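# Remove both clips from the cell, leads left plugged in

## Task

Unclip both clips from the cell and set them down somewhere away from it, keeping the strips unbent and every lead still plugged in.

## Robot and tools

Robot: two arms, left_arm and right_arm, each ending in a parallel two-finger gripper. Calibrated base placements in the scene frame: left_arm at (+0.013, +0.348, 0) m with quat_wxyz (+1.000, 0, 0, +0.020); right_arm at (-0.049, -0.276, 0) m with quat_wxyz (+1.000, 0, 0, -0.015). A two-camera stand is fixed to the floor behind the arms.

Frames: the scene frame has its origin at table-top height, halfway between the arms' nominal bases; +x points out over the table, +y toward left_arm, +z up. Arm names do not match image left/right. Every hand pose, velocity, Hand target and wrist-camera pose is expressed in that arm's own base frame; fixed cameras and the table use the scene frame. The gripper's fingers extend along its local +z and separate along its local y. end_effector_position is the spot between the pads, roughly 1 cm short of the tips. Reported poses may be off by a few cm, worse at long reach.

The 16-number row (used by execute_actions and move): left_arm x, y, z, qw, qx, qy, qz, opening, then the same eight for right_arm. Always all 16, even if one arm is idle. x, y, z are an absolute position in metres and the quaternion an absolute orientation (w first), both in that arm's base frame. Opening is a scale from -1 (closed) to +1 (fully open, 0.094 m). To hold an arm still, resend the exact pose and opening it reported just before it stopped; to keep an orientation, repeat your own chosen quaternion rather than the drifted measured one. Any value you send is a command, so a 0 opening means half-closed.

execute_actions: actions is a list of actions; each action is a table of up to 15 rows, one row per 1/30 s control step, and a short table repeats its final row to fill 15 steps. A target more than 0.6 m from that gripper's current position along any of its own axes makes the action refused for both arms; a malformed action, or a first action failing that test against the latest reported state, voids the whole call. cameras is a list of names, ["all"], or []; images arrive only if actions is empty or cameras requests them. An empty actions list also gives the full state, including the scene number.

move: target is one 16-number row or a list of up to 15 rows (absolute poses, no 0.6 m check). Each gripper travels in a straight line from its Hand target, rotating the short way. speed is m/s, 0.002 to 2.9, default 0.25 (rotation capped at twice that in rad/s); give one value or one per target. blend (metres) rounds corners in a list; 0 stops at each point. opening_speed (per second on the -1..+1 scale, at least 0.2) ramps finger commands; use it on fragile or squashable parts. grip_force sets newtons per pad, 10 to 50, per arm or shared, and persists; low force closes slowly. blocking=false returns after about 0.5 s while motion continues; a new move takes over from the current point. Whole move is capped at 10 s. Paths ignore obstacles and the other arm; grippers lag and overshoot more when fast or when an arm is nearly straight. Opening changes at the first target pause motion only if that arm is within 10 mm; later targets apply openings on arrival once everything is still. The result adds a move: line with an ending (done, off_target, moving, held, fault) and limits (paced means clipped, held means steps withheld). done means within 10 mm and 2 degrees; neither done nor off_target says whether contact happened.

wait: seconds 0 to 10; arms keep their last command, and a running move carries on. stop: brakes the running move (needs distance when fast). zoom_image: camera is cam_high, cam_low, cam_left_wrist or cam_right_wrist; region [x0, y0, x1, y1] in pixels from the top-left, no more than 504 by 504, on that camera's latest image. Image sizes: cam_high and cam_low 896x504, wrist cameras 672x504. finished_scene: scene is the current scene number; irreversible, so call it only once the clips are off and the setup stays correct without the robot.

Result lines: pose and quaternion per arm, Hand target (where the arm is now being sent, possibly short of your command), Tool commands, grip_measured (measured finger opening on the command scale; reads up to ~2.5 mm wide when empty and somewhat narrower than a hard part under full squeeze), Joint positions (last value is opening in metres), Joint velocities (may read within noise or be omitted), joint torques (include gravity and offsets; joints 1-3 wrap at ±28 N m), motor temperatures. MOTOR HOT appears at 75 °C; at 90 °C an over-temperature fault folds that arm and disables it; at 100 °C it collapses. Holding loads, stretching out, or pushing against unreachable poses heats motors.

Control facts: each step the commanded orientation is clipped to within 40 degrees of the measured one; damped IK favours position. One action may not arrive; resend the remainder. Friction and weight can leave a gripper a few cm off in free air. Joint ranges (rad): waist -2.618..3.054, shoulder 0..3.142, elbow 0..3.142 (straight at 2.901), wrist pitch -1.571..1.571, wrist yaw -1.571..1.571, wrist roll -2.094..2.094. Routing a path near an arm's own base can flip its shoulder posture; go around. With the wrist close to the waist axis, small moves can swing the arm.

Avoid: dropping or releasing moving parts, letting anything leave the table, fast contact, pressing far past a contact, striking fixed or heavy objects, arm-to-arm contact (including one gripper closing on the other's fingers), loading a wrist camera cable, bending the strips, and pulling the leads out. To release, command an opening well above grip_measured. Every arm stop costs, so move smoothly.

Each tool is called after ">>>" as a command line: name --argument value for each argument, lists and objects as JSON in quotes; but a table of rows of numbers goes row by row, as --pt "numbers of a row", without its own name.

## Session

>>> execute_actions --actions '[]'

Scene clock: 0.00 s.
left_arm: end_effector_position=(+0.3980, +0.0125, +0.1123) grip_measured=+1.000 end_effector_quat_wxyz=(+0.608, -0.021, +0.793, +0.012) | right_arm: end_effector_position=(+0.3977, +0.0010, +0.1083) grip_measured=+1.000 end_effector_quat_wxyz=(+0.610, +0.008, +0.792, -0.040)
Joint positions: left_arm=[0.016 1.53 0.341 0.927 -0.029 -0.015 0.094] | right_arm=[0.06 1.561 0.333 0.969 0.132 -0.021 0.094]
Joint velocities: within noise
Joint torques (N m): no reading
Motor temperatures (°C): left_arm=[29 33 37 34 30 27 31] | right_arm=[30 29 40 32 28 27 29]
Heat: left arm: 37 °C; right arm: 40 °C.
Hand target: left_arm +0.4000, +0.0126, +0.1182; +0.615, -0.021, +0.788, +0.012 | right_arm +0.4000, +0.0011, +0.1148; +0.617, +0.009, +0.786, -0.040
Tool commands: left_gripper/opening=+1.0 right_gripper/opening=+1.0

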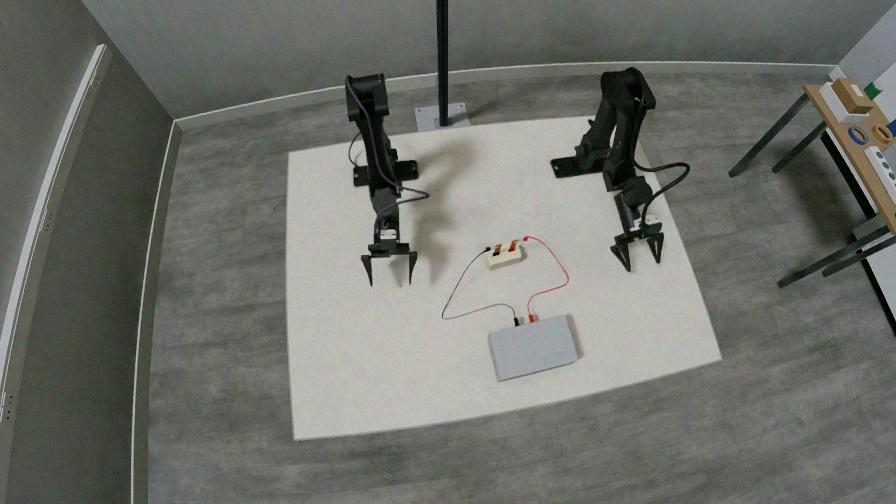

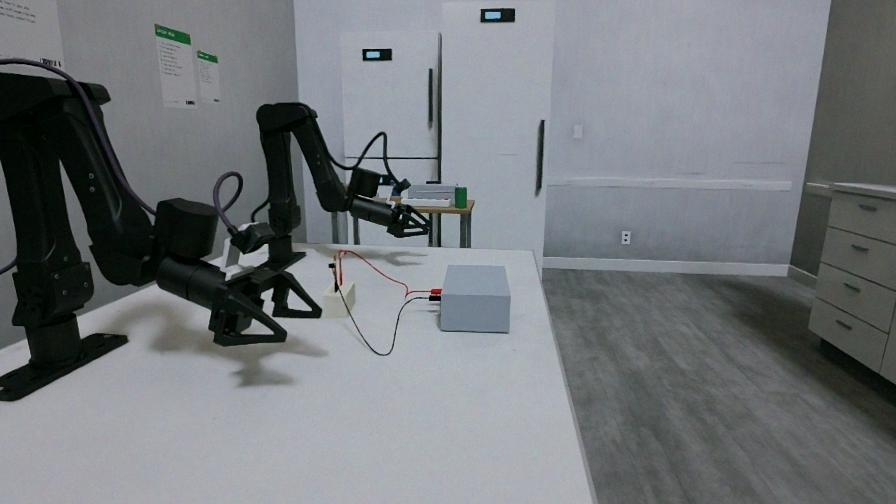

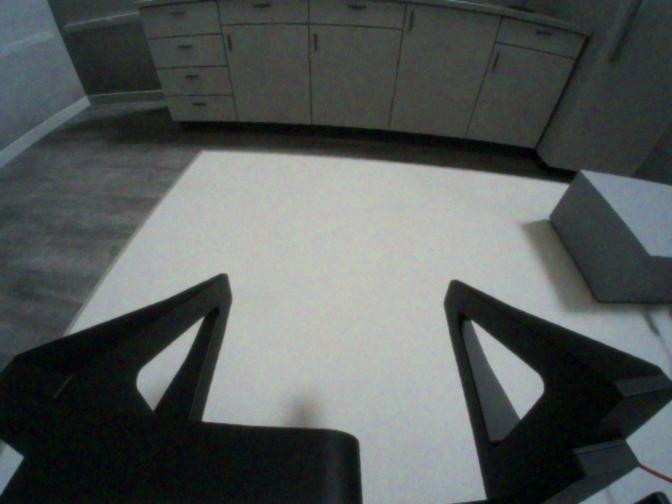

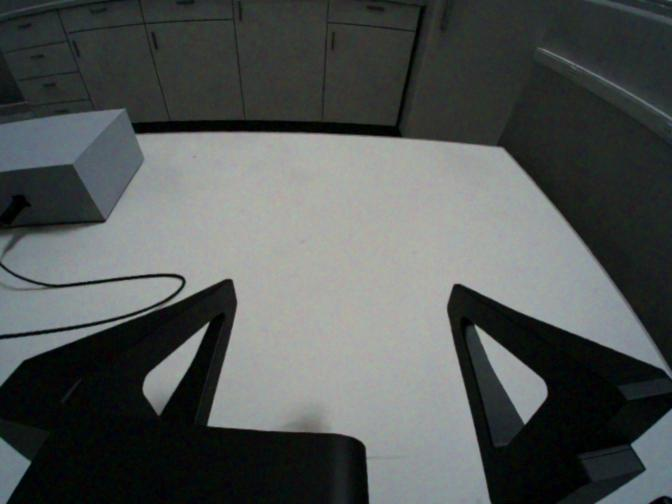

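>>> zoom_image --camera "cam_high" --region '[440, 210, 600, 300]'

>>> zoom_image --camera "cam_low" --region '[280, 230, 420, 350]'

Scaled by 3.150 from the camera's 896x504 image, which has a finer 1280x720 frame.

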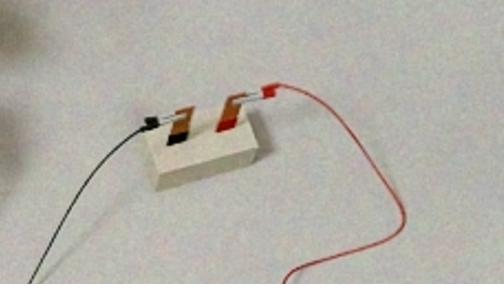

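Scaled by 3.600 from the camera's 896x504 image, which has a finer 1280x720 frame.

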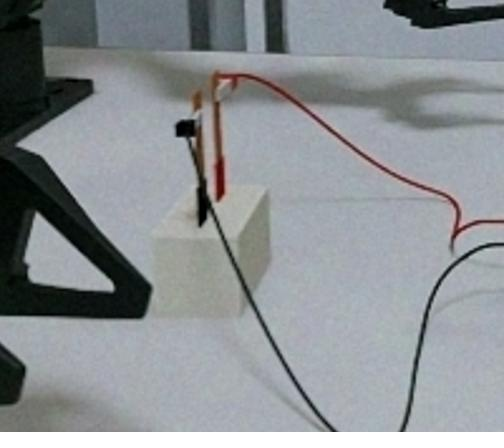

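>>> move --target '[0.28,-0.05,0.25,0.37,0.239,0.892,-0.099,1,0.2,0.12,0.22,0.37,-0.239,0.892,0.099,1]' --cameras '["all"]'

Scene clock: 16.67 s.
left_arm: end_effector_position=(+0.2788, -0.0481, +0.2395) grip_measured=+1.000 end_effector_quat_wxyz=(+0.361, +0.232, +0.898, -0.098) | right_arm: end_effector_position=(+0.1995, +0.1193, +0.2106) grip_measured=+1.000 end_effector_quat_wxyz=(+0.361, -0.241, +0.896, +0.098)
Joint positions: left_arm=[0.075 1.043 1.116 -0.971 0.398 0.441 0.094] | right_arm=[0.543 0.739 0.883 -0.948 0.011 0.014 0.094]
Joint velocities: left_arm=[within noise] | right_arm=[0.007 0.007 0.007 0.022 -0.007 -0.154 0]
Joint torques (N m): left_arm=[-0.06 -1.48 8.99 1.41 0.25 0.07] | right_arm=[0.68 0.51 7.83 1.33 0.11 0.05]
Motor temperatures (°C): left_arm=[29 35 39 39 30 27 31] | right_arm=[30 30 43 35 28 27 29]
Heat: left arm: 39 °C; right arm: 43 °C.
Hand target: left_arm +0.2799, -0.0500, +0.2498; +0.370, +0.239, +0.892, -0.099 | right_arm +0.2000, +0.1200, +0.2200; +0.370, -0.239, +0.892, +0.099
Off the commanded pose: left_arm 0.011 m, 1 deg | right_arm 0.009 m, 1 deg.
move: off_target (left_arm)

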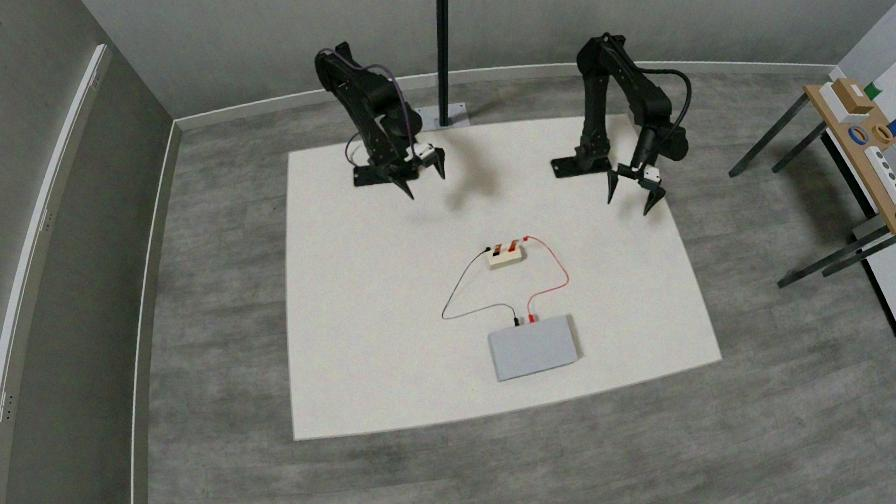

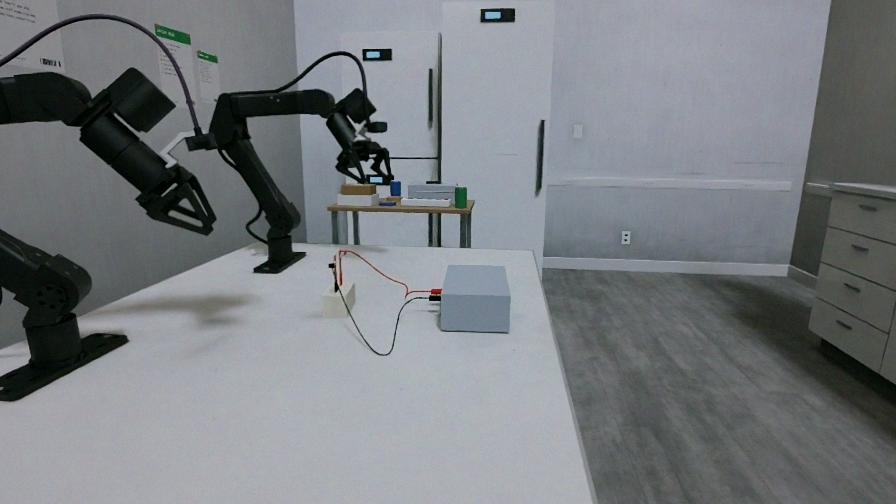

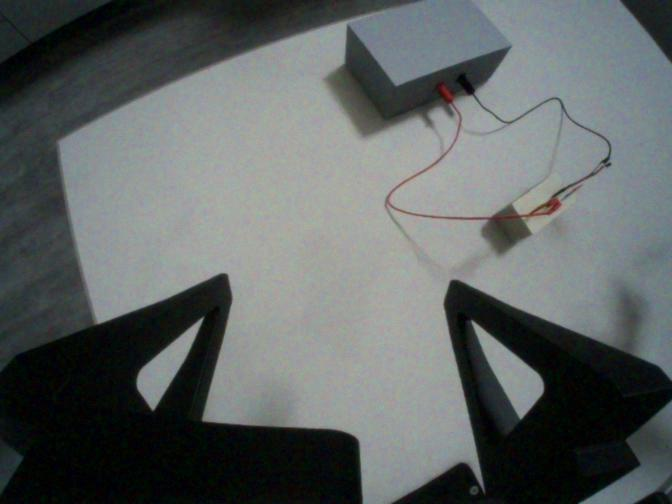

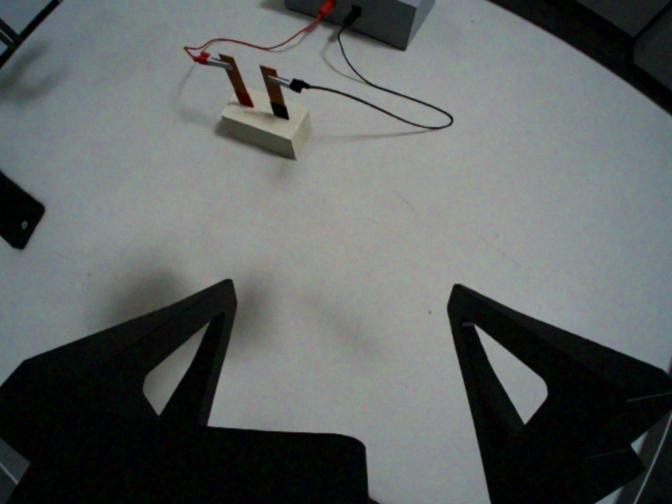

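>>> zoom_image --camera "cam_right_wrist" --region '[170, 30, 350, 170]'

>>> zoom_image --camera "cam_left_wrist" --region '[460, 130, 640, 265]'

>>> zoom_image --camera "cam_high" --region '[475, 225, 545, 275]'

>>> zoom_image --camera "cam_low" --region '[315, 245, 365, 325]'

Scaled by 2.800 from the camera's 672x504 image, which has a finer 960x720 frame.

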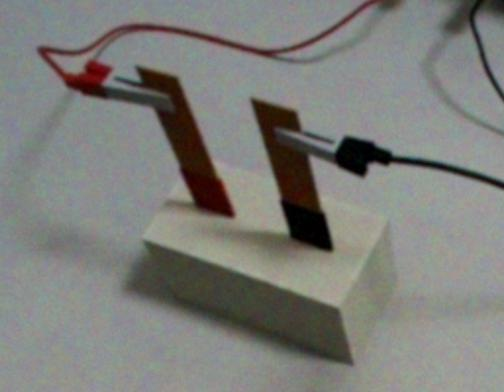

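Scaled by 2.800 from the camera's 672x504 image, which has a finer 960x720 frame.

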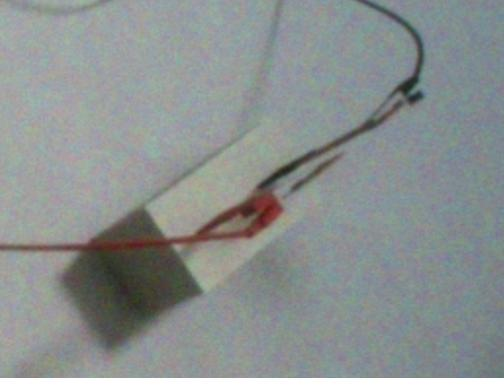

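Scaled by 7.200 from the camera's 896x504 image, which has a finer 1280x720 frame.

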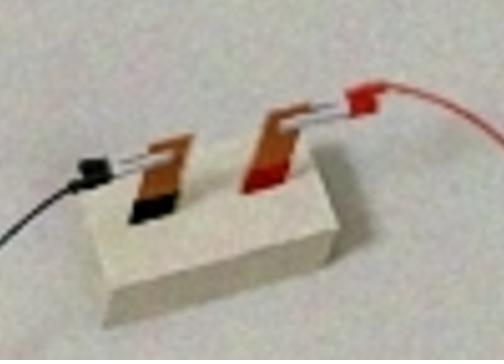

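Scaled by 6.300 from the camera's 896x504 image, which has a finer 1280x720 frame.

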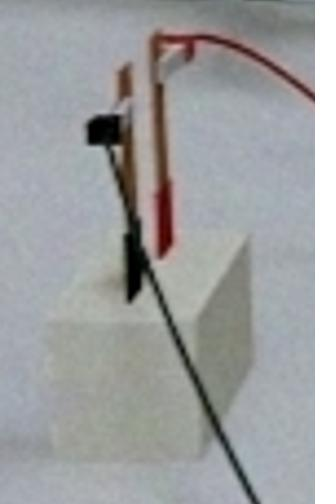

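>>> move --target '[0.28,-0.05,0.25,0.37,0.239,0.892,-0.099,1,0.27,0.16,0.22,0,-0.788,0.616,0,1]' --cameras '["all"]'

Scene clock: 32.73 s.
left_arm: end_effector_position=(+0.2787, -0.0481, +0.2394) grip_measured=+1.000 end_effector_quat_wxyz=(+0.360, +0.233, +0.898, -0.098) | right_arm: end_effector_position=(+0.2691, +0.1569, +0.2167) grip_measured=+1.000 end_effector_quat_wxyz=(-0.058, +0.782, -0.620, +0.023)
Joint positions: left_arm=[0.075 1.043 1.116 -0.971 0.398 0.441 0.094] | right_arm=[0.525 1.656 1.754 -1.543 0 -1.276 0.094]
Joint torques (N m): left_arm=[-0.02 -1.55 9.16 1.38 0.21 0.07] | right_arm=[0.68 -5.11 7.16 0.21 0 -0.14]
Heat: left arm: 42 °C; right arm: 45 °C.
Hand target: left_arm +0.2799, -0.0500, +0.2499; +0.370, +0.239, +0.892, -0.099 | right_arm +0.2699, +0.1600, +0.2194; -0.058, +0.786, -0.615, +0.023
Off the commanded pose: left_arm 0.011 m, 1 deg | right_arm 0.005 m, 7 deg.
joint sent to its limit (right arm) — joint 4 (wrist pitch), lower limit. The joint targets are off in orientation, not in position.
move: off_target (left_arm, right_arm)

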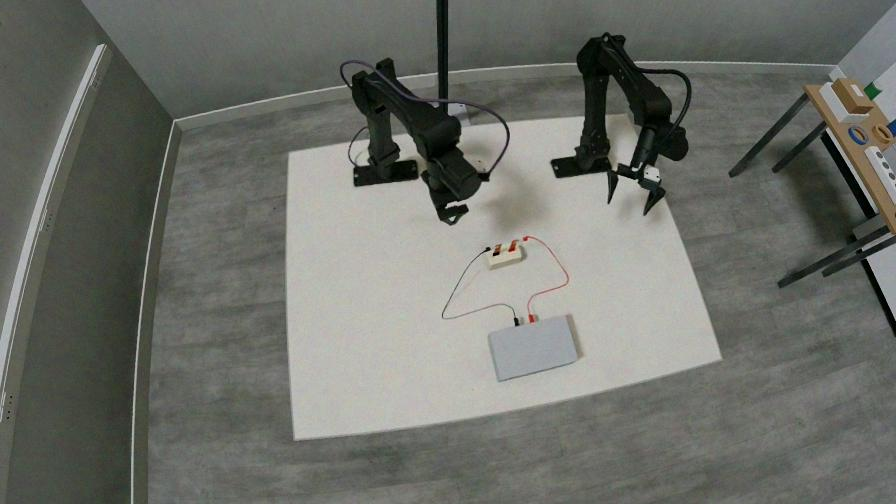

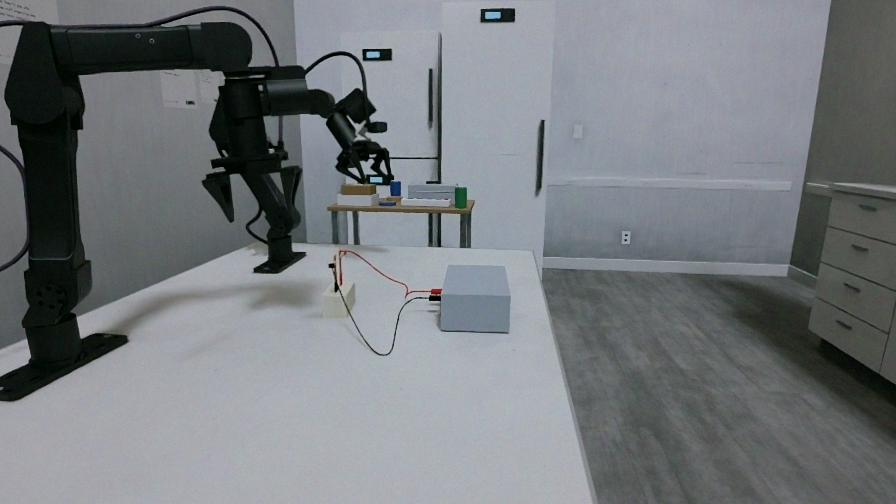

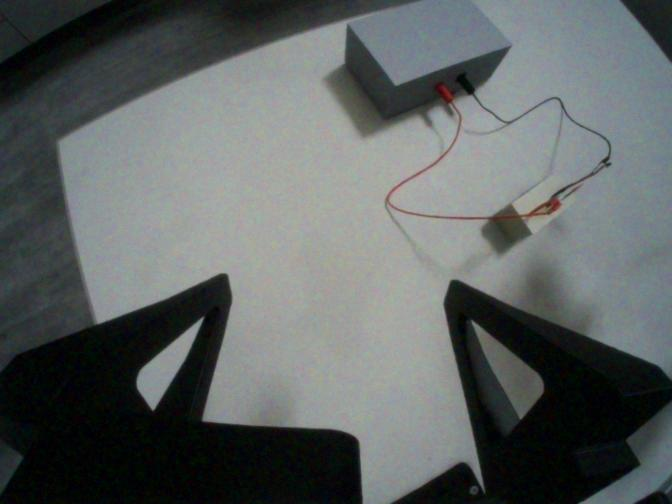

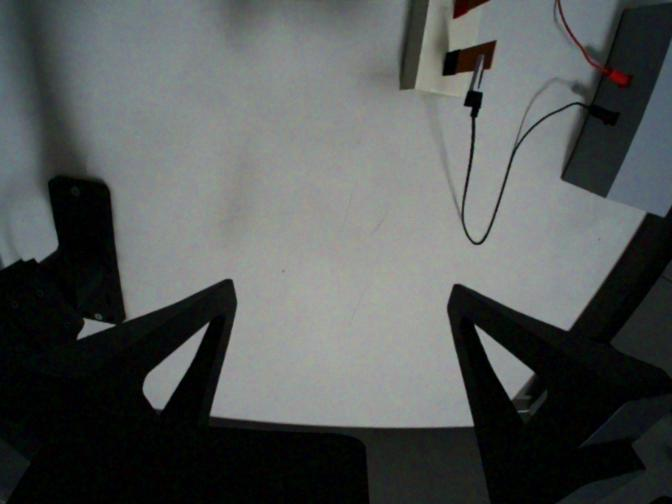

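>>> move --target '[0.28,-0.05,0.25,0.37,0.239,0.892,-0.099,1,0.31,0.2,0.20,0,-0.788,0.616,0,1]' --cameras '["cam_high","cam_low","cam_right_wrist"]'

Scene clock: 43.00 s.
left_arm: end_effector_position=(+0.2787, -0.0481, +0.2394) grip_measured=+1.000 end_effector_quat_wxyz=(+0.360, +0.233, +0.898, -0.098) | right_arm: end_effector_position=(+0.3082, +0.1961, +0.1952) grip_measured=+1.000 end_effector_quat_wxyz=(-0.039, +0.787, -0.615, +0.016)
Joint positions: left_arm=[0.075 1.043 1.116 -0.971 0.398 0.441 0.094] | right_arm=[0.565 1.893 1.959 -1.552 0.003 -1.25 0.094]
Joint torques (N m): left_arm=[-0.03 -1.51 8.95 1.39 0.24 0.05] | right_arm=[0.36 -7.6 7.02 0.23 0 -0.01]
Heat: left arm: 43 °C; right arm: 45 °C.
Hand target: left_arm +0.2799, -0.0500, +0.2499; +0.370, +0.239, +0.892, -0.099 | right_arm +0.3098, +0.1998, +0.1994; -0.046, +0.787, -0.615, +0.016
Off the commanded pose: left_arm 0.011 m, 1 deg | right_arm 0.006 m, 5 deg.
joint sent to its limit (right arm) — joint 4 (wrist pitch), lower limit. The joint targets are off in orientation, not in position.
move: off_target (left_arm, right_arm)
Images, in order (width x height): cam_high 896x504, cam_low 896x504, cam_right_wrist 672x504.

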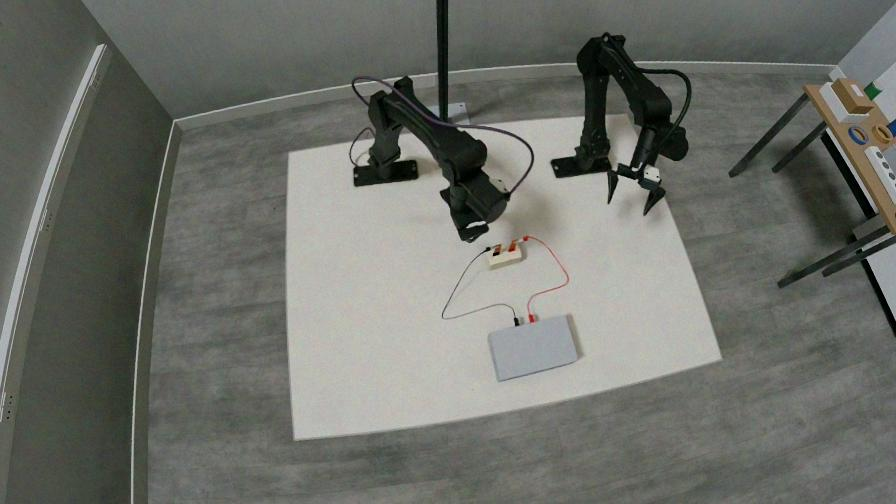

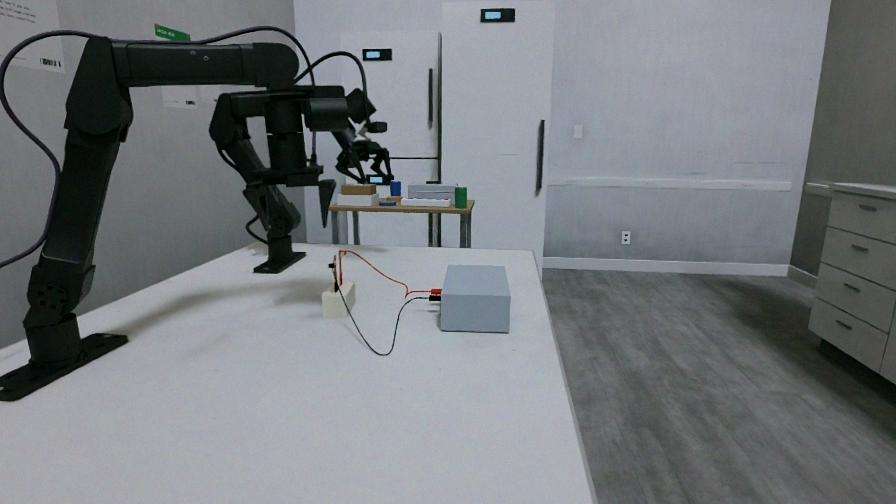

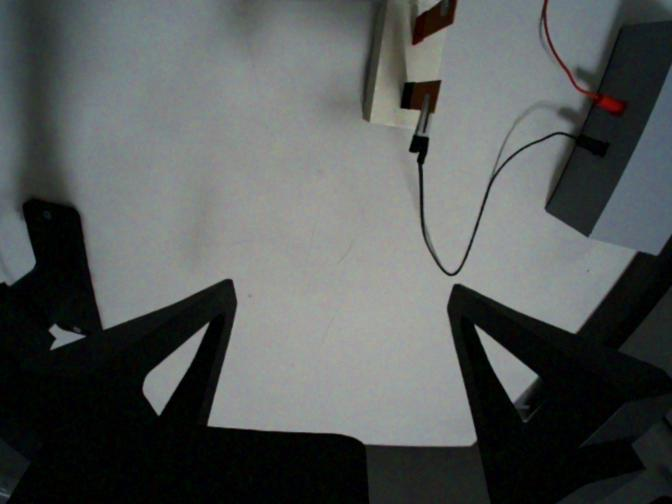

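>>> move --target '[0.28,-0.05,0.25,0.37,0.239,0.892,-0.099,1,0.345,0.265,0.17,0,-0.788,0.616,0,1]' --cameras '["cam_high","cam_low","cam_right_wrist"]'

Scene clock: 52.87 s.
left_arm: end_effector_position=(+0.2787, -0.0481, +0.2394) grip_measured=+1.000 end_effector_quat_wxyz=(+0.360, +0.233, +0.898, -0.098) | right_arm: end_effector_position=(+0.3423, +0.2622, +0.1666) grip_measured=+1.000 end_effector_quat_wxyz=(-0.045, +0.789, -0.612, +0.015)
Joint positions: left_arm=[0.075 1.043 1.116 -0.971 0.398 0.441 0.094] | right_arm=[0.654 2.166 2.243 -1.553 0.006 -1.168 0.094]
Joint torques (N m): left_arm=[-0.03 -1.61 9.03 1.4 0.26 0.06] | right_arm=[0.16 -9.89 6.99 0.26 -0.06 0.02]
Motor temperatures (°C): left_arm=[29 33 44 37 30 27 31] | right_arm=[30 32 46 33 28 27 29]
Heat: left arm: 44 °C; right arm: 46 °C.
Hand target: left_arm +0.2799, -0.0500, +0.2499; +0.370, +0.239, +0.892, -0.099 | right_arm +0.3447, +0.2648, +0.1696; -0.052, +0.787, -0.615, +0.014
Off the commanded pose: left_arm 0.011 m, 1 deg | right_arm 0.005 m, 5 deg.
joint sent to its limit (right arm) — joint 4 (wrist pitch), lower limit. The joint targets are off in orientation, not in position.
move: off_target (left_arm, right_arm)
Images, in order (width x height): cam_high 896x504, cam_low 896x504, cam_right_wrist 672x504.

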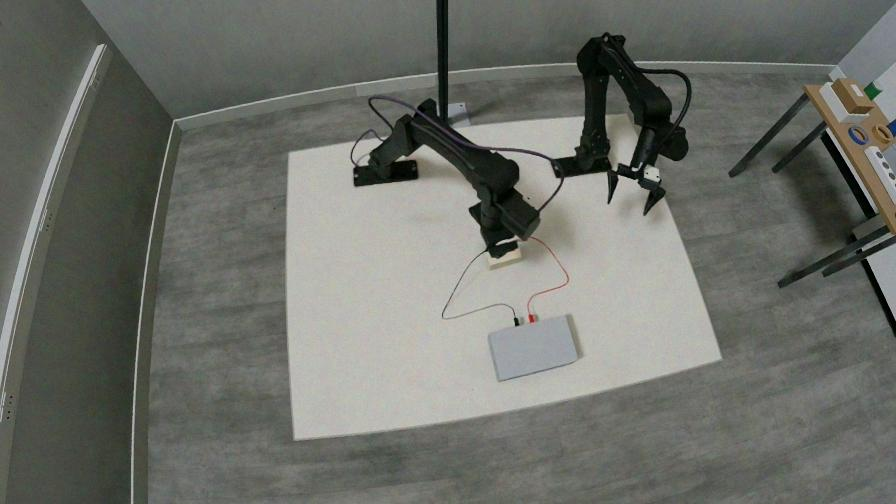

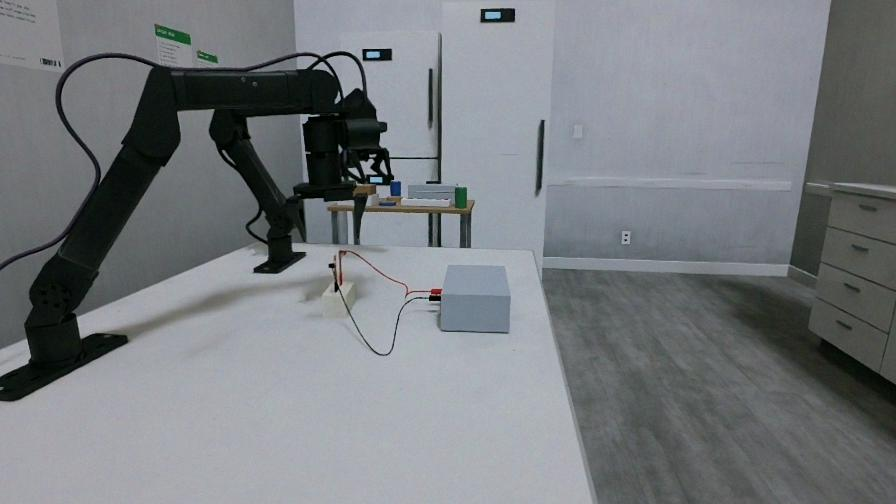

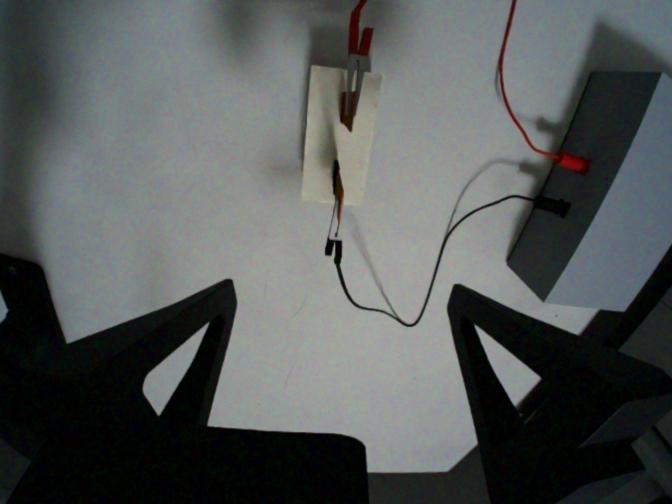

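>>> move --target '[0.28,-0.05,0.25,0.37,0.239,0.892,-0.099,1,0.339,0.283,0.123,0,-0.788,0.616,0,1]' --cameras '["cam_high","cam_low","cam_right_wrist"]'

>>> zoom_image --camera "cam_low" --region '[280, 180, 420, 340]'

>>> zoom_image --camera "cam_right_wrist" --region '[220, 80, 460, 300]'

Scene clock: 61.67 s.
left_arm: end_effector_position=(+0.2787, -0.0481, +0.2394) grip_measured=+1.000 end_effector_quat_wxyz=(+0.360, +0.233, +0.898, -0.098) | right_arm: end_effector_position=(+0.3372, +0.2791, +0.1207) grip_measured=+1.000 end_effector_quat_wxyz=(+0.005, +0.789, -0.615, +0.002)
Joint positions: left_arm=[0.075 1.043 1.116 -0.971 0.398 0.441 0.094] | right_arm=[0.692 2.288 2.262 -1.553 0.006 -1.126 0.094]
Joint torques (N m): left_arm=[-0.05 -1.51 9.05 1.4 0.23 0.06] | right_arm=[0.21 -10.5 7.01 0.05 -0.04 0.06]
Heat: left arm: 44 °C; right arm: 45 °C.
Hand target: left_arm +0.2799, -0.0500, +0.2499; +0.370, +0.239, +0.892, -0.099 | right_arm +0.3389, +0.2829, +0.1229; -0.001, +0.788, -0.616, +0.000
Off the commanded pose: left_arm 0.011 m, 1 deg | right_arm 0.005 m, 1 deg.
joint sent to its limit (right arm) — joint 4 (wrist pitch), lower limit. The joint targets still meet the commanded pose.
move: off_target (left_arm)
Images, in order (width x height): cam_high 896x504, cam_low 896x504, cam_right_wrist 672x504.

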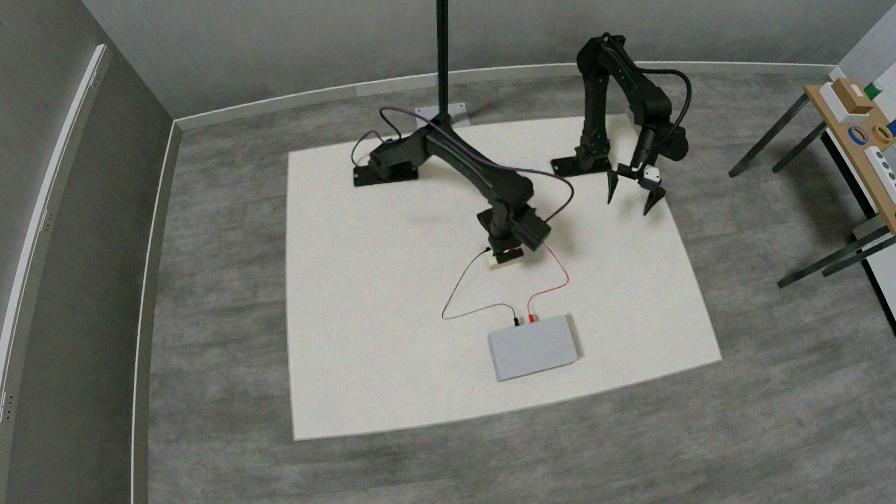

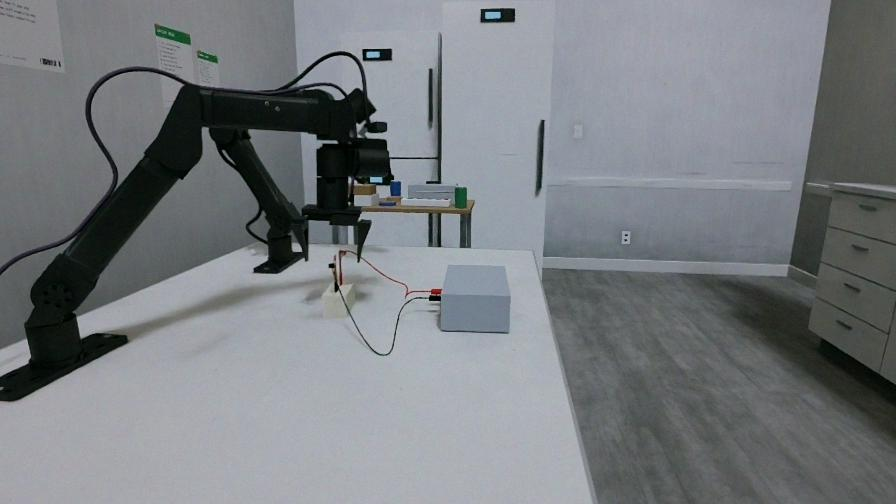

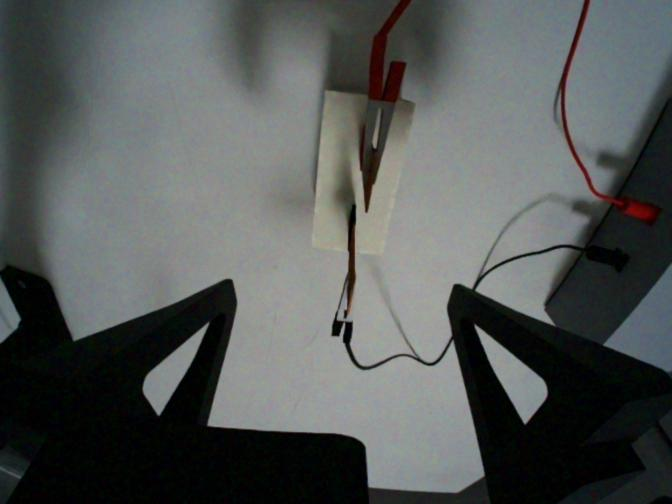

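Scaled by 3.150 from the camera's 896x504 image, which has a finer 1280x720 frame.

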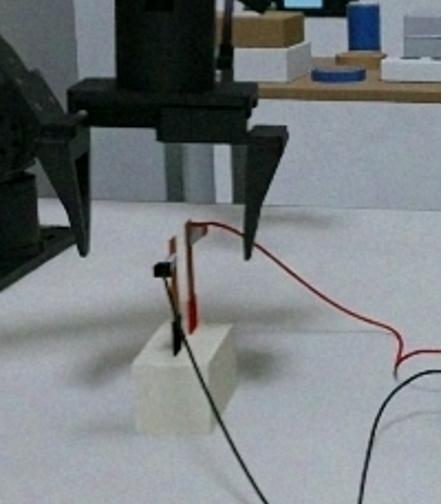

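Scaled by 2.100 from the camera's 672x504 image, which has a finer 960x720 frame.

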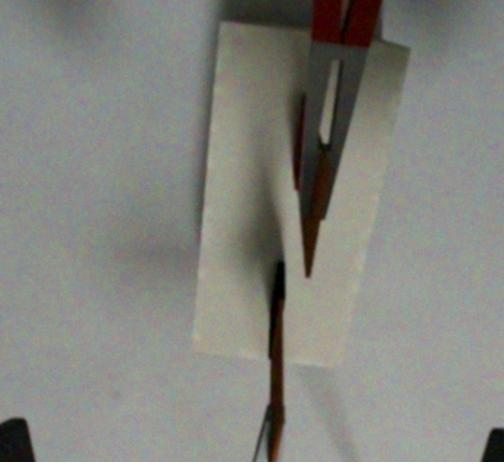

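>>> move --target '[0.28,-0.05,0.25,0.37,0.239,0.892,-0.099,1,0.340,0.260,0.103,0,-0.749,0.663,0,1]' --cameras '["cam_low","cam_right_wrist"]'

>>> zoom_image --camera "cam_low" --region '[280, 180, 420, 340]'

>>> zoom_image --camera "cam_right_wrist" --region '[220, 80, 460, 320]'

Scene clock: 75.63 s.
left_arm: end_effector_position=(+0.2787, -0.0481, +0.2394) grip_measured=+1.000 end_effector_quat_wxyz=(+0.360, +0.233, +0.898, -0.098) | right_arm: end_effector_position=(+0.3375, +0.2572, +0.0846) grip_measured=+1.000 end_effector_quat_wxyz=(+0.028, +0.750, -0.660, -0.002)
Joint positions: left_arm=[0.075 1.043 1.116 -0.971 0.398 0.441 0.094] | right_arm=[0.652 2.254 2.059 -1.432 0.006 -1.047 0.094]
Joint torques (N m): left_arm=[-0.05 -1.51 9.1 1.38 0.25 0.09] | right_arm=[-0.14 -14.41 4.83 0.14 -0.04 -0.03]
Heat: left arm: 45 °C; right arm: 45 °C.
Hand target: left_arm +0.2799, -0.0500, +0.2499; +0.370, +0.239, +0.892, -0.099 | right_arm +0.3398, +0.2597, +0.1028; +0.000, +0.749, -0.663, +0.000
Off the commanded pose: left_arm 0.011 m, 1 deg | right_arm 0.019 m, 3 deg.
move: off_target (left_arm, right_arm)
Images, in order (width x height): cam_low 896x504, cam_right_wrist 672x504.

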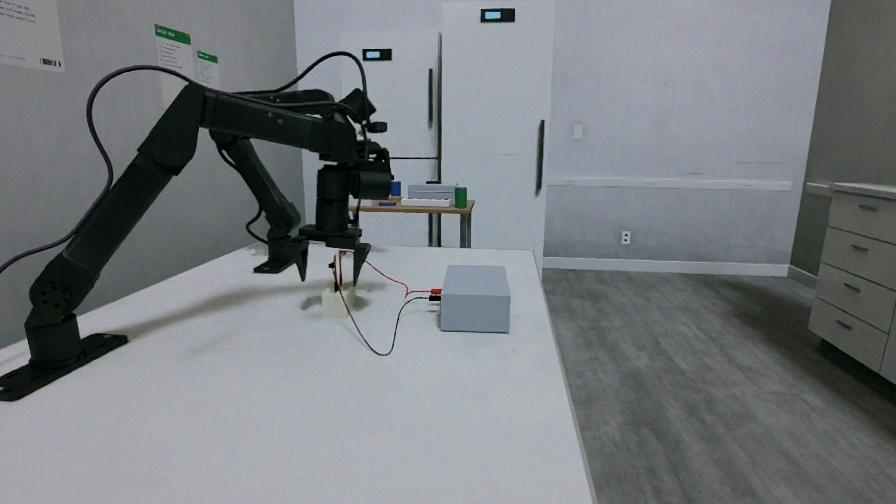

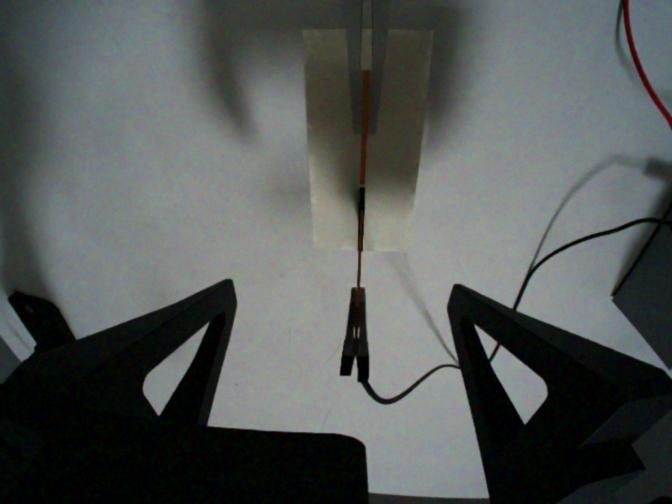

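Scaled by 3.150 from the camera's 896x504 image, which has a finer 1280x720 frame.

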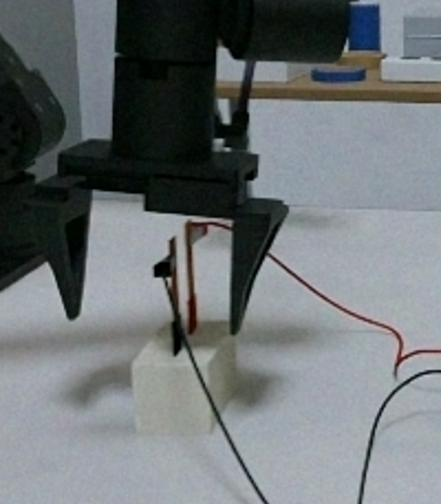

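Scaled by 2.100 from the camera's 672x504 image, which has a finer 960x720 frame.

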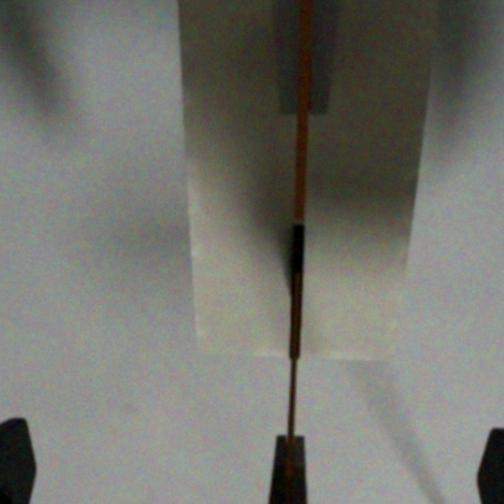

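>>> move --target '[0.28,-0.05,0.25,0.37,0.239,0.892,-0.099,1,0.346,0.234,0.120,0,-0.749,0.663,0,1]' --speed 0.1 --cameras '["cam_low","cam_right_wrist"]'

>>> zoom_image --camera "cam_low" --region '[280, 180, 420, 340]'

>>> zoom_image --camera "cam_right_wrist" --region '[220, 80, 460, 320]'

Scene clock: 88.73 s.
left_arm: end_effector_position=(+0.2786, -0.0481, +0.2394) grip_measured=+1.000 end_effector_quat_wxyz=(+0.360, +0.233, +0.898, -0.098) | right_arm: end_effector_position=(+0.3492, +0.2349, +0.1007) grip_measured=+1.000 end_effector_quat_wxyz=(+0.017, +0.746, -0.665, -0.001)
Joint positions: left_arm=[0.075 1.043 1.116 -0.972 0.398 0.441 0.094] | right_arm=[0.592 2.212 2.055 -1.447 0.006 -1.093 0.094]
Joint torques (N m): left_arm=[-0.05 -1.52 8.99 1.41 0.23 0.09] | right_arm=[0.02 -14.31 5.04 -0.07 -0.05 -0.11]
Motor temperatures (°C): left_arm=[29 33 45 37 30 27 31] | right_arm=[30 37 44 32 28 27 29]
Heat: left arm: 45 °C; right arm: 44 °C.
Hand target: left_arm +0.2798, -0.0500, +0.2498; +0.370, +0.239, +0.892, -0.099 | right_arm +0.3459, +0.2339, +0.1194; +0.000, +0.749, -0.663, +0.000
Off the commanded pose: left_arm 0.011 m, 2 deg | right_arm 0.020 m, 2 deg.
move: off_target (left_arm, right_arm)
Images, in order (width x height): cam_low 896x504, cam_right_wrist 672x504.

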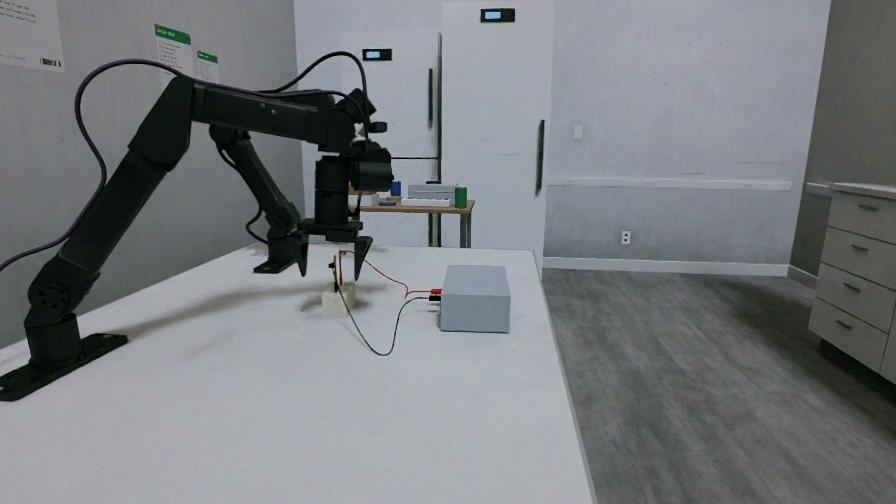

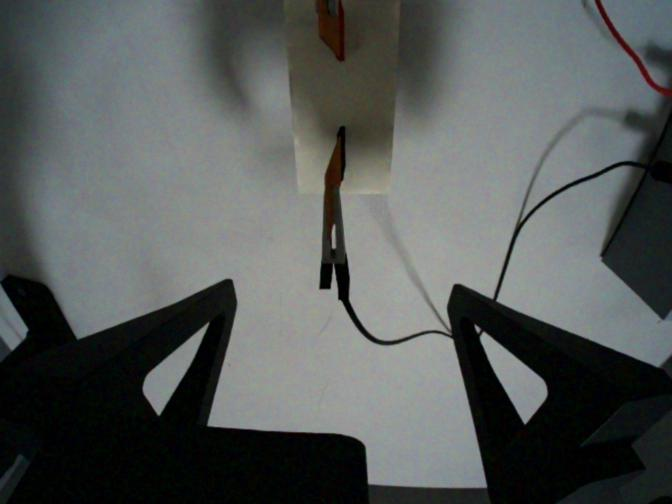

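Scaled by 3.150 from the camera's 896x504 image, which has a finer 1280x720 frame.

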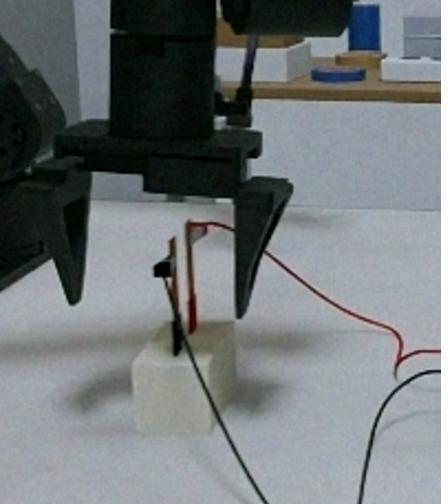

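Scaled by 2.100 from the camera's 672x504 image, which has a finer 960x720 frame.

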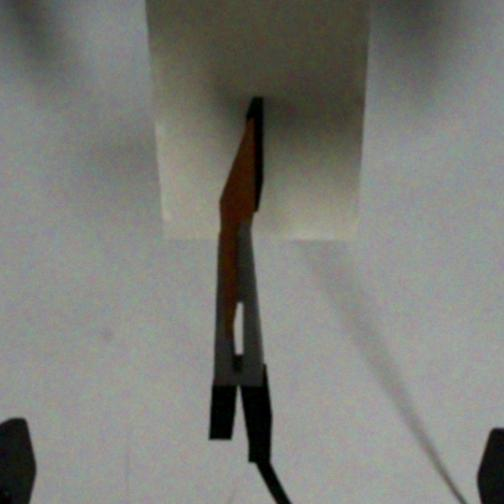

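>>> move --target '[0.28,-0.05,0.25,0.37,0.239,0.892,-0.099,1,0.340,0.2395,0.131,0,-0.749,0.663,0,1]' --speed 0.1 --cameras '["cam_low","cam_right_wrist"]'

>>> zoom_image --camera "cam_low" --region '[280, 180, 420, 340]'

>>> zoom_image --camera "cam_right_wrist" --region '[220, 80, 460, 320]'

Scene clock: 104.00 s.
left_arm: end_effector_position=(+0.2786, -0.0481, +0.2394) grip_measured=+1.000 end_effector_quat_wxyz=(+0.360, +0.233, +0.898, -0.098) | right_arm: end_effector_position=(+0.3395, +0.2346, +0.1033) grip_measured=+1.000 end_effector_quat_wxyz=(+0.032, +0.748, -0.663, -0.005)
Joint positions: left_arm=[0.075 1.043 1.116 -0.972 0.398 0.441 0.094] | right_arm=[0.605 2.212 2.064 -1.487 0.006 -1.086 0.094]
Joint torques (N m): left_arm=[-0.02 -1.54 9.13 1.4 0.2 0.04] | right_arm=[0.53 -14.57 7.16 -0.11 -0.05 0.05]
Motor temperatures (°C): left_arm=[29 33 45 37 30 27 31] | right_arm=[30 44 44 32 28 27 29]
Heat: left arm: 45 °C; right arm: 44 °C.
Hand target: left_arm +0.2798, -0.0500, +0.2498; +0.370, +0.239, +0.892, -0.099 | right_arm +0.3394, +0.2390, +0.1303; +0.000, +0.749, -0.663, +0.000
Off the commanded pose: left_arm 0.011 m, 2 deg | right_arm 0.028 m, 4 deg.
move: off_target (left_arm, right_arm)
Images, in order (width x height): cam_low 896x504, cam_right_wrist 672x504.

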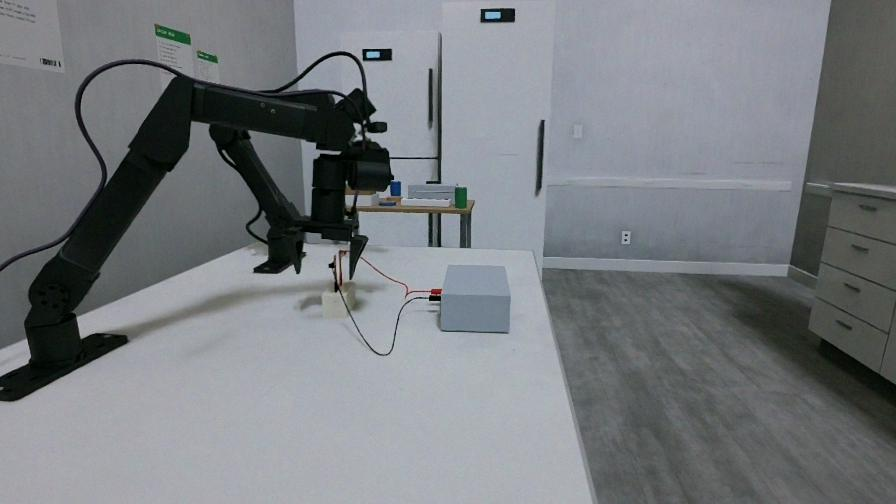

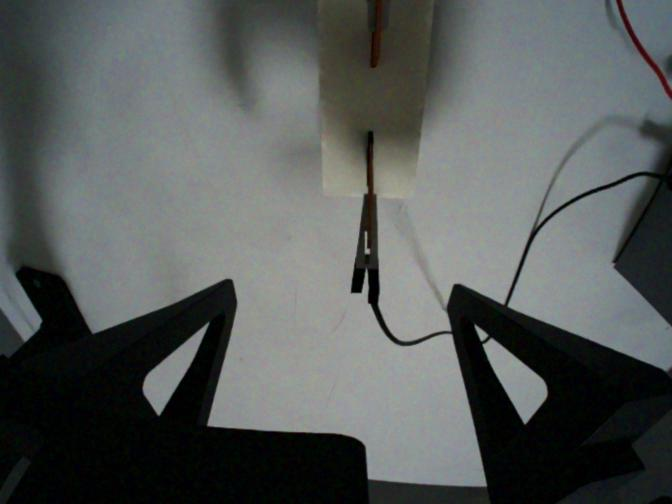

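Scaled by 3.150 from the camera's 896x504 image, which has a finer 1280x720 frame.

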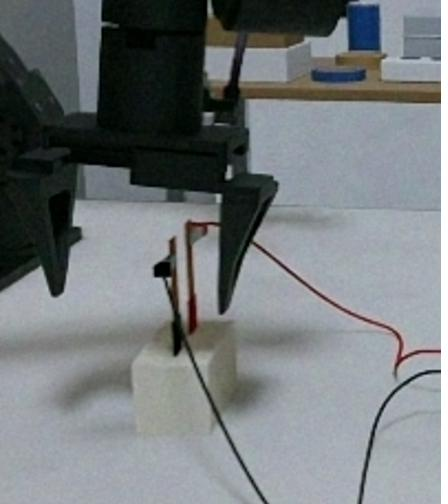

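Scaled by 2.100 from the camera's 672x504 image, which has a finer 960x720 frame.

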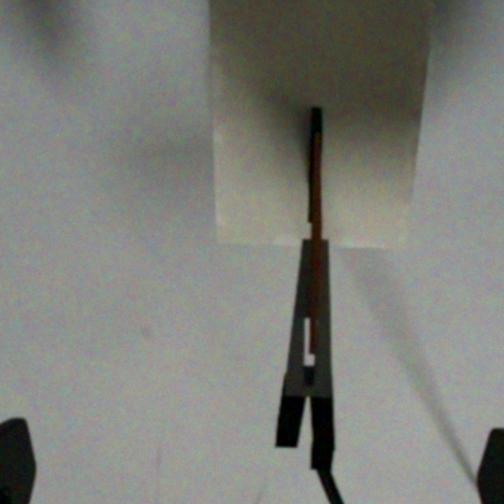

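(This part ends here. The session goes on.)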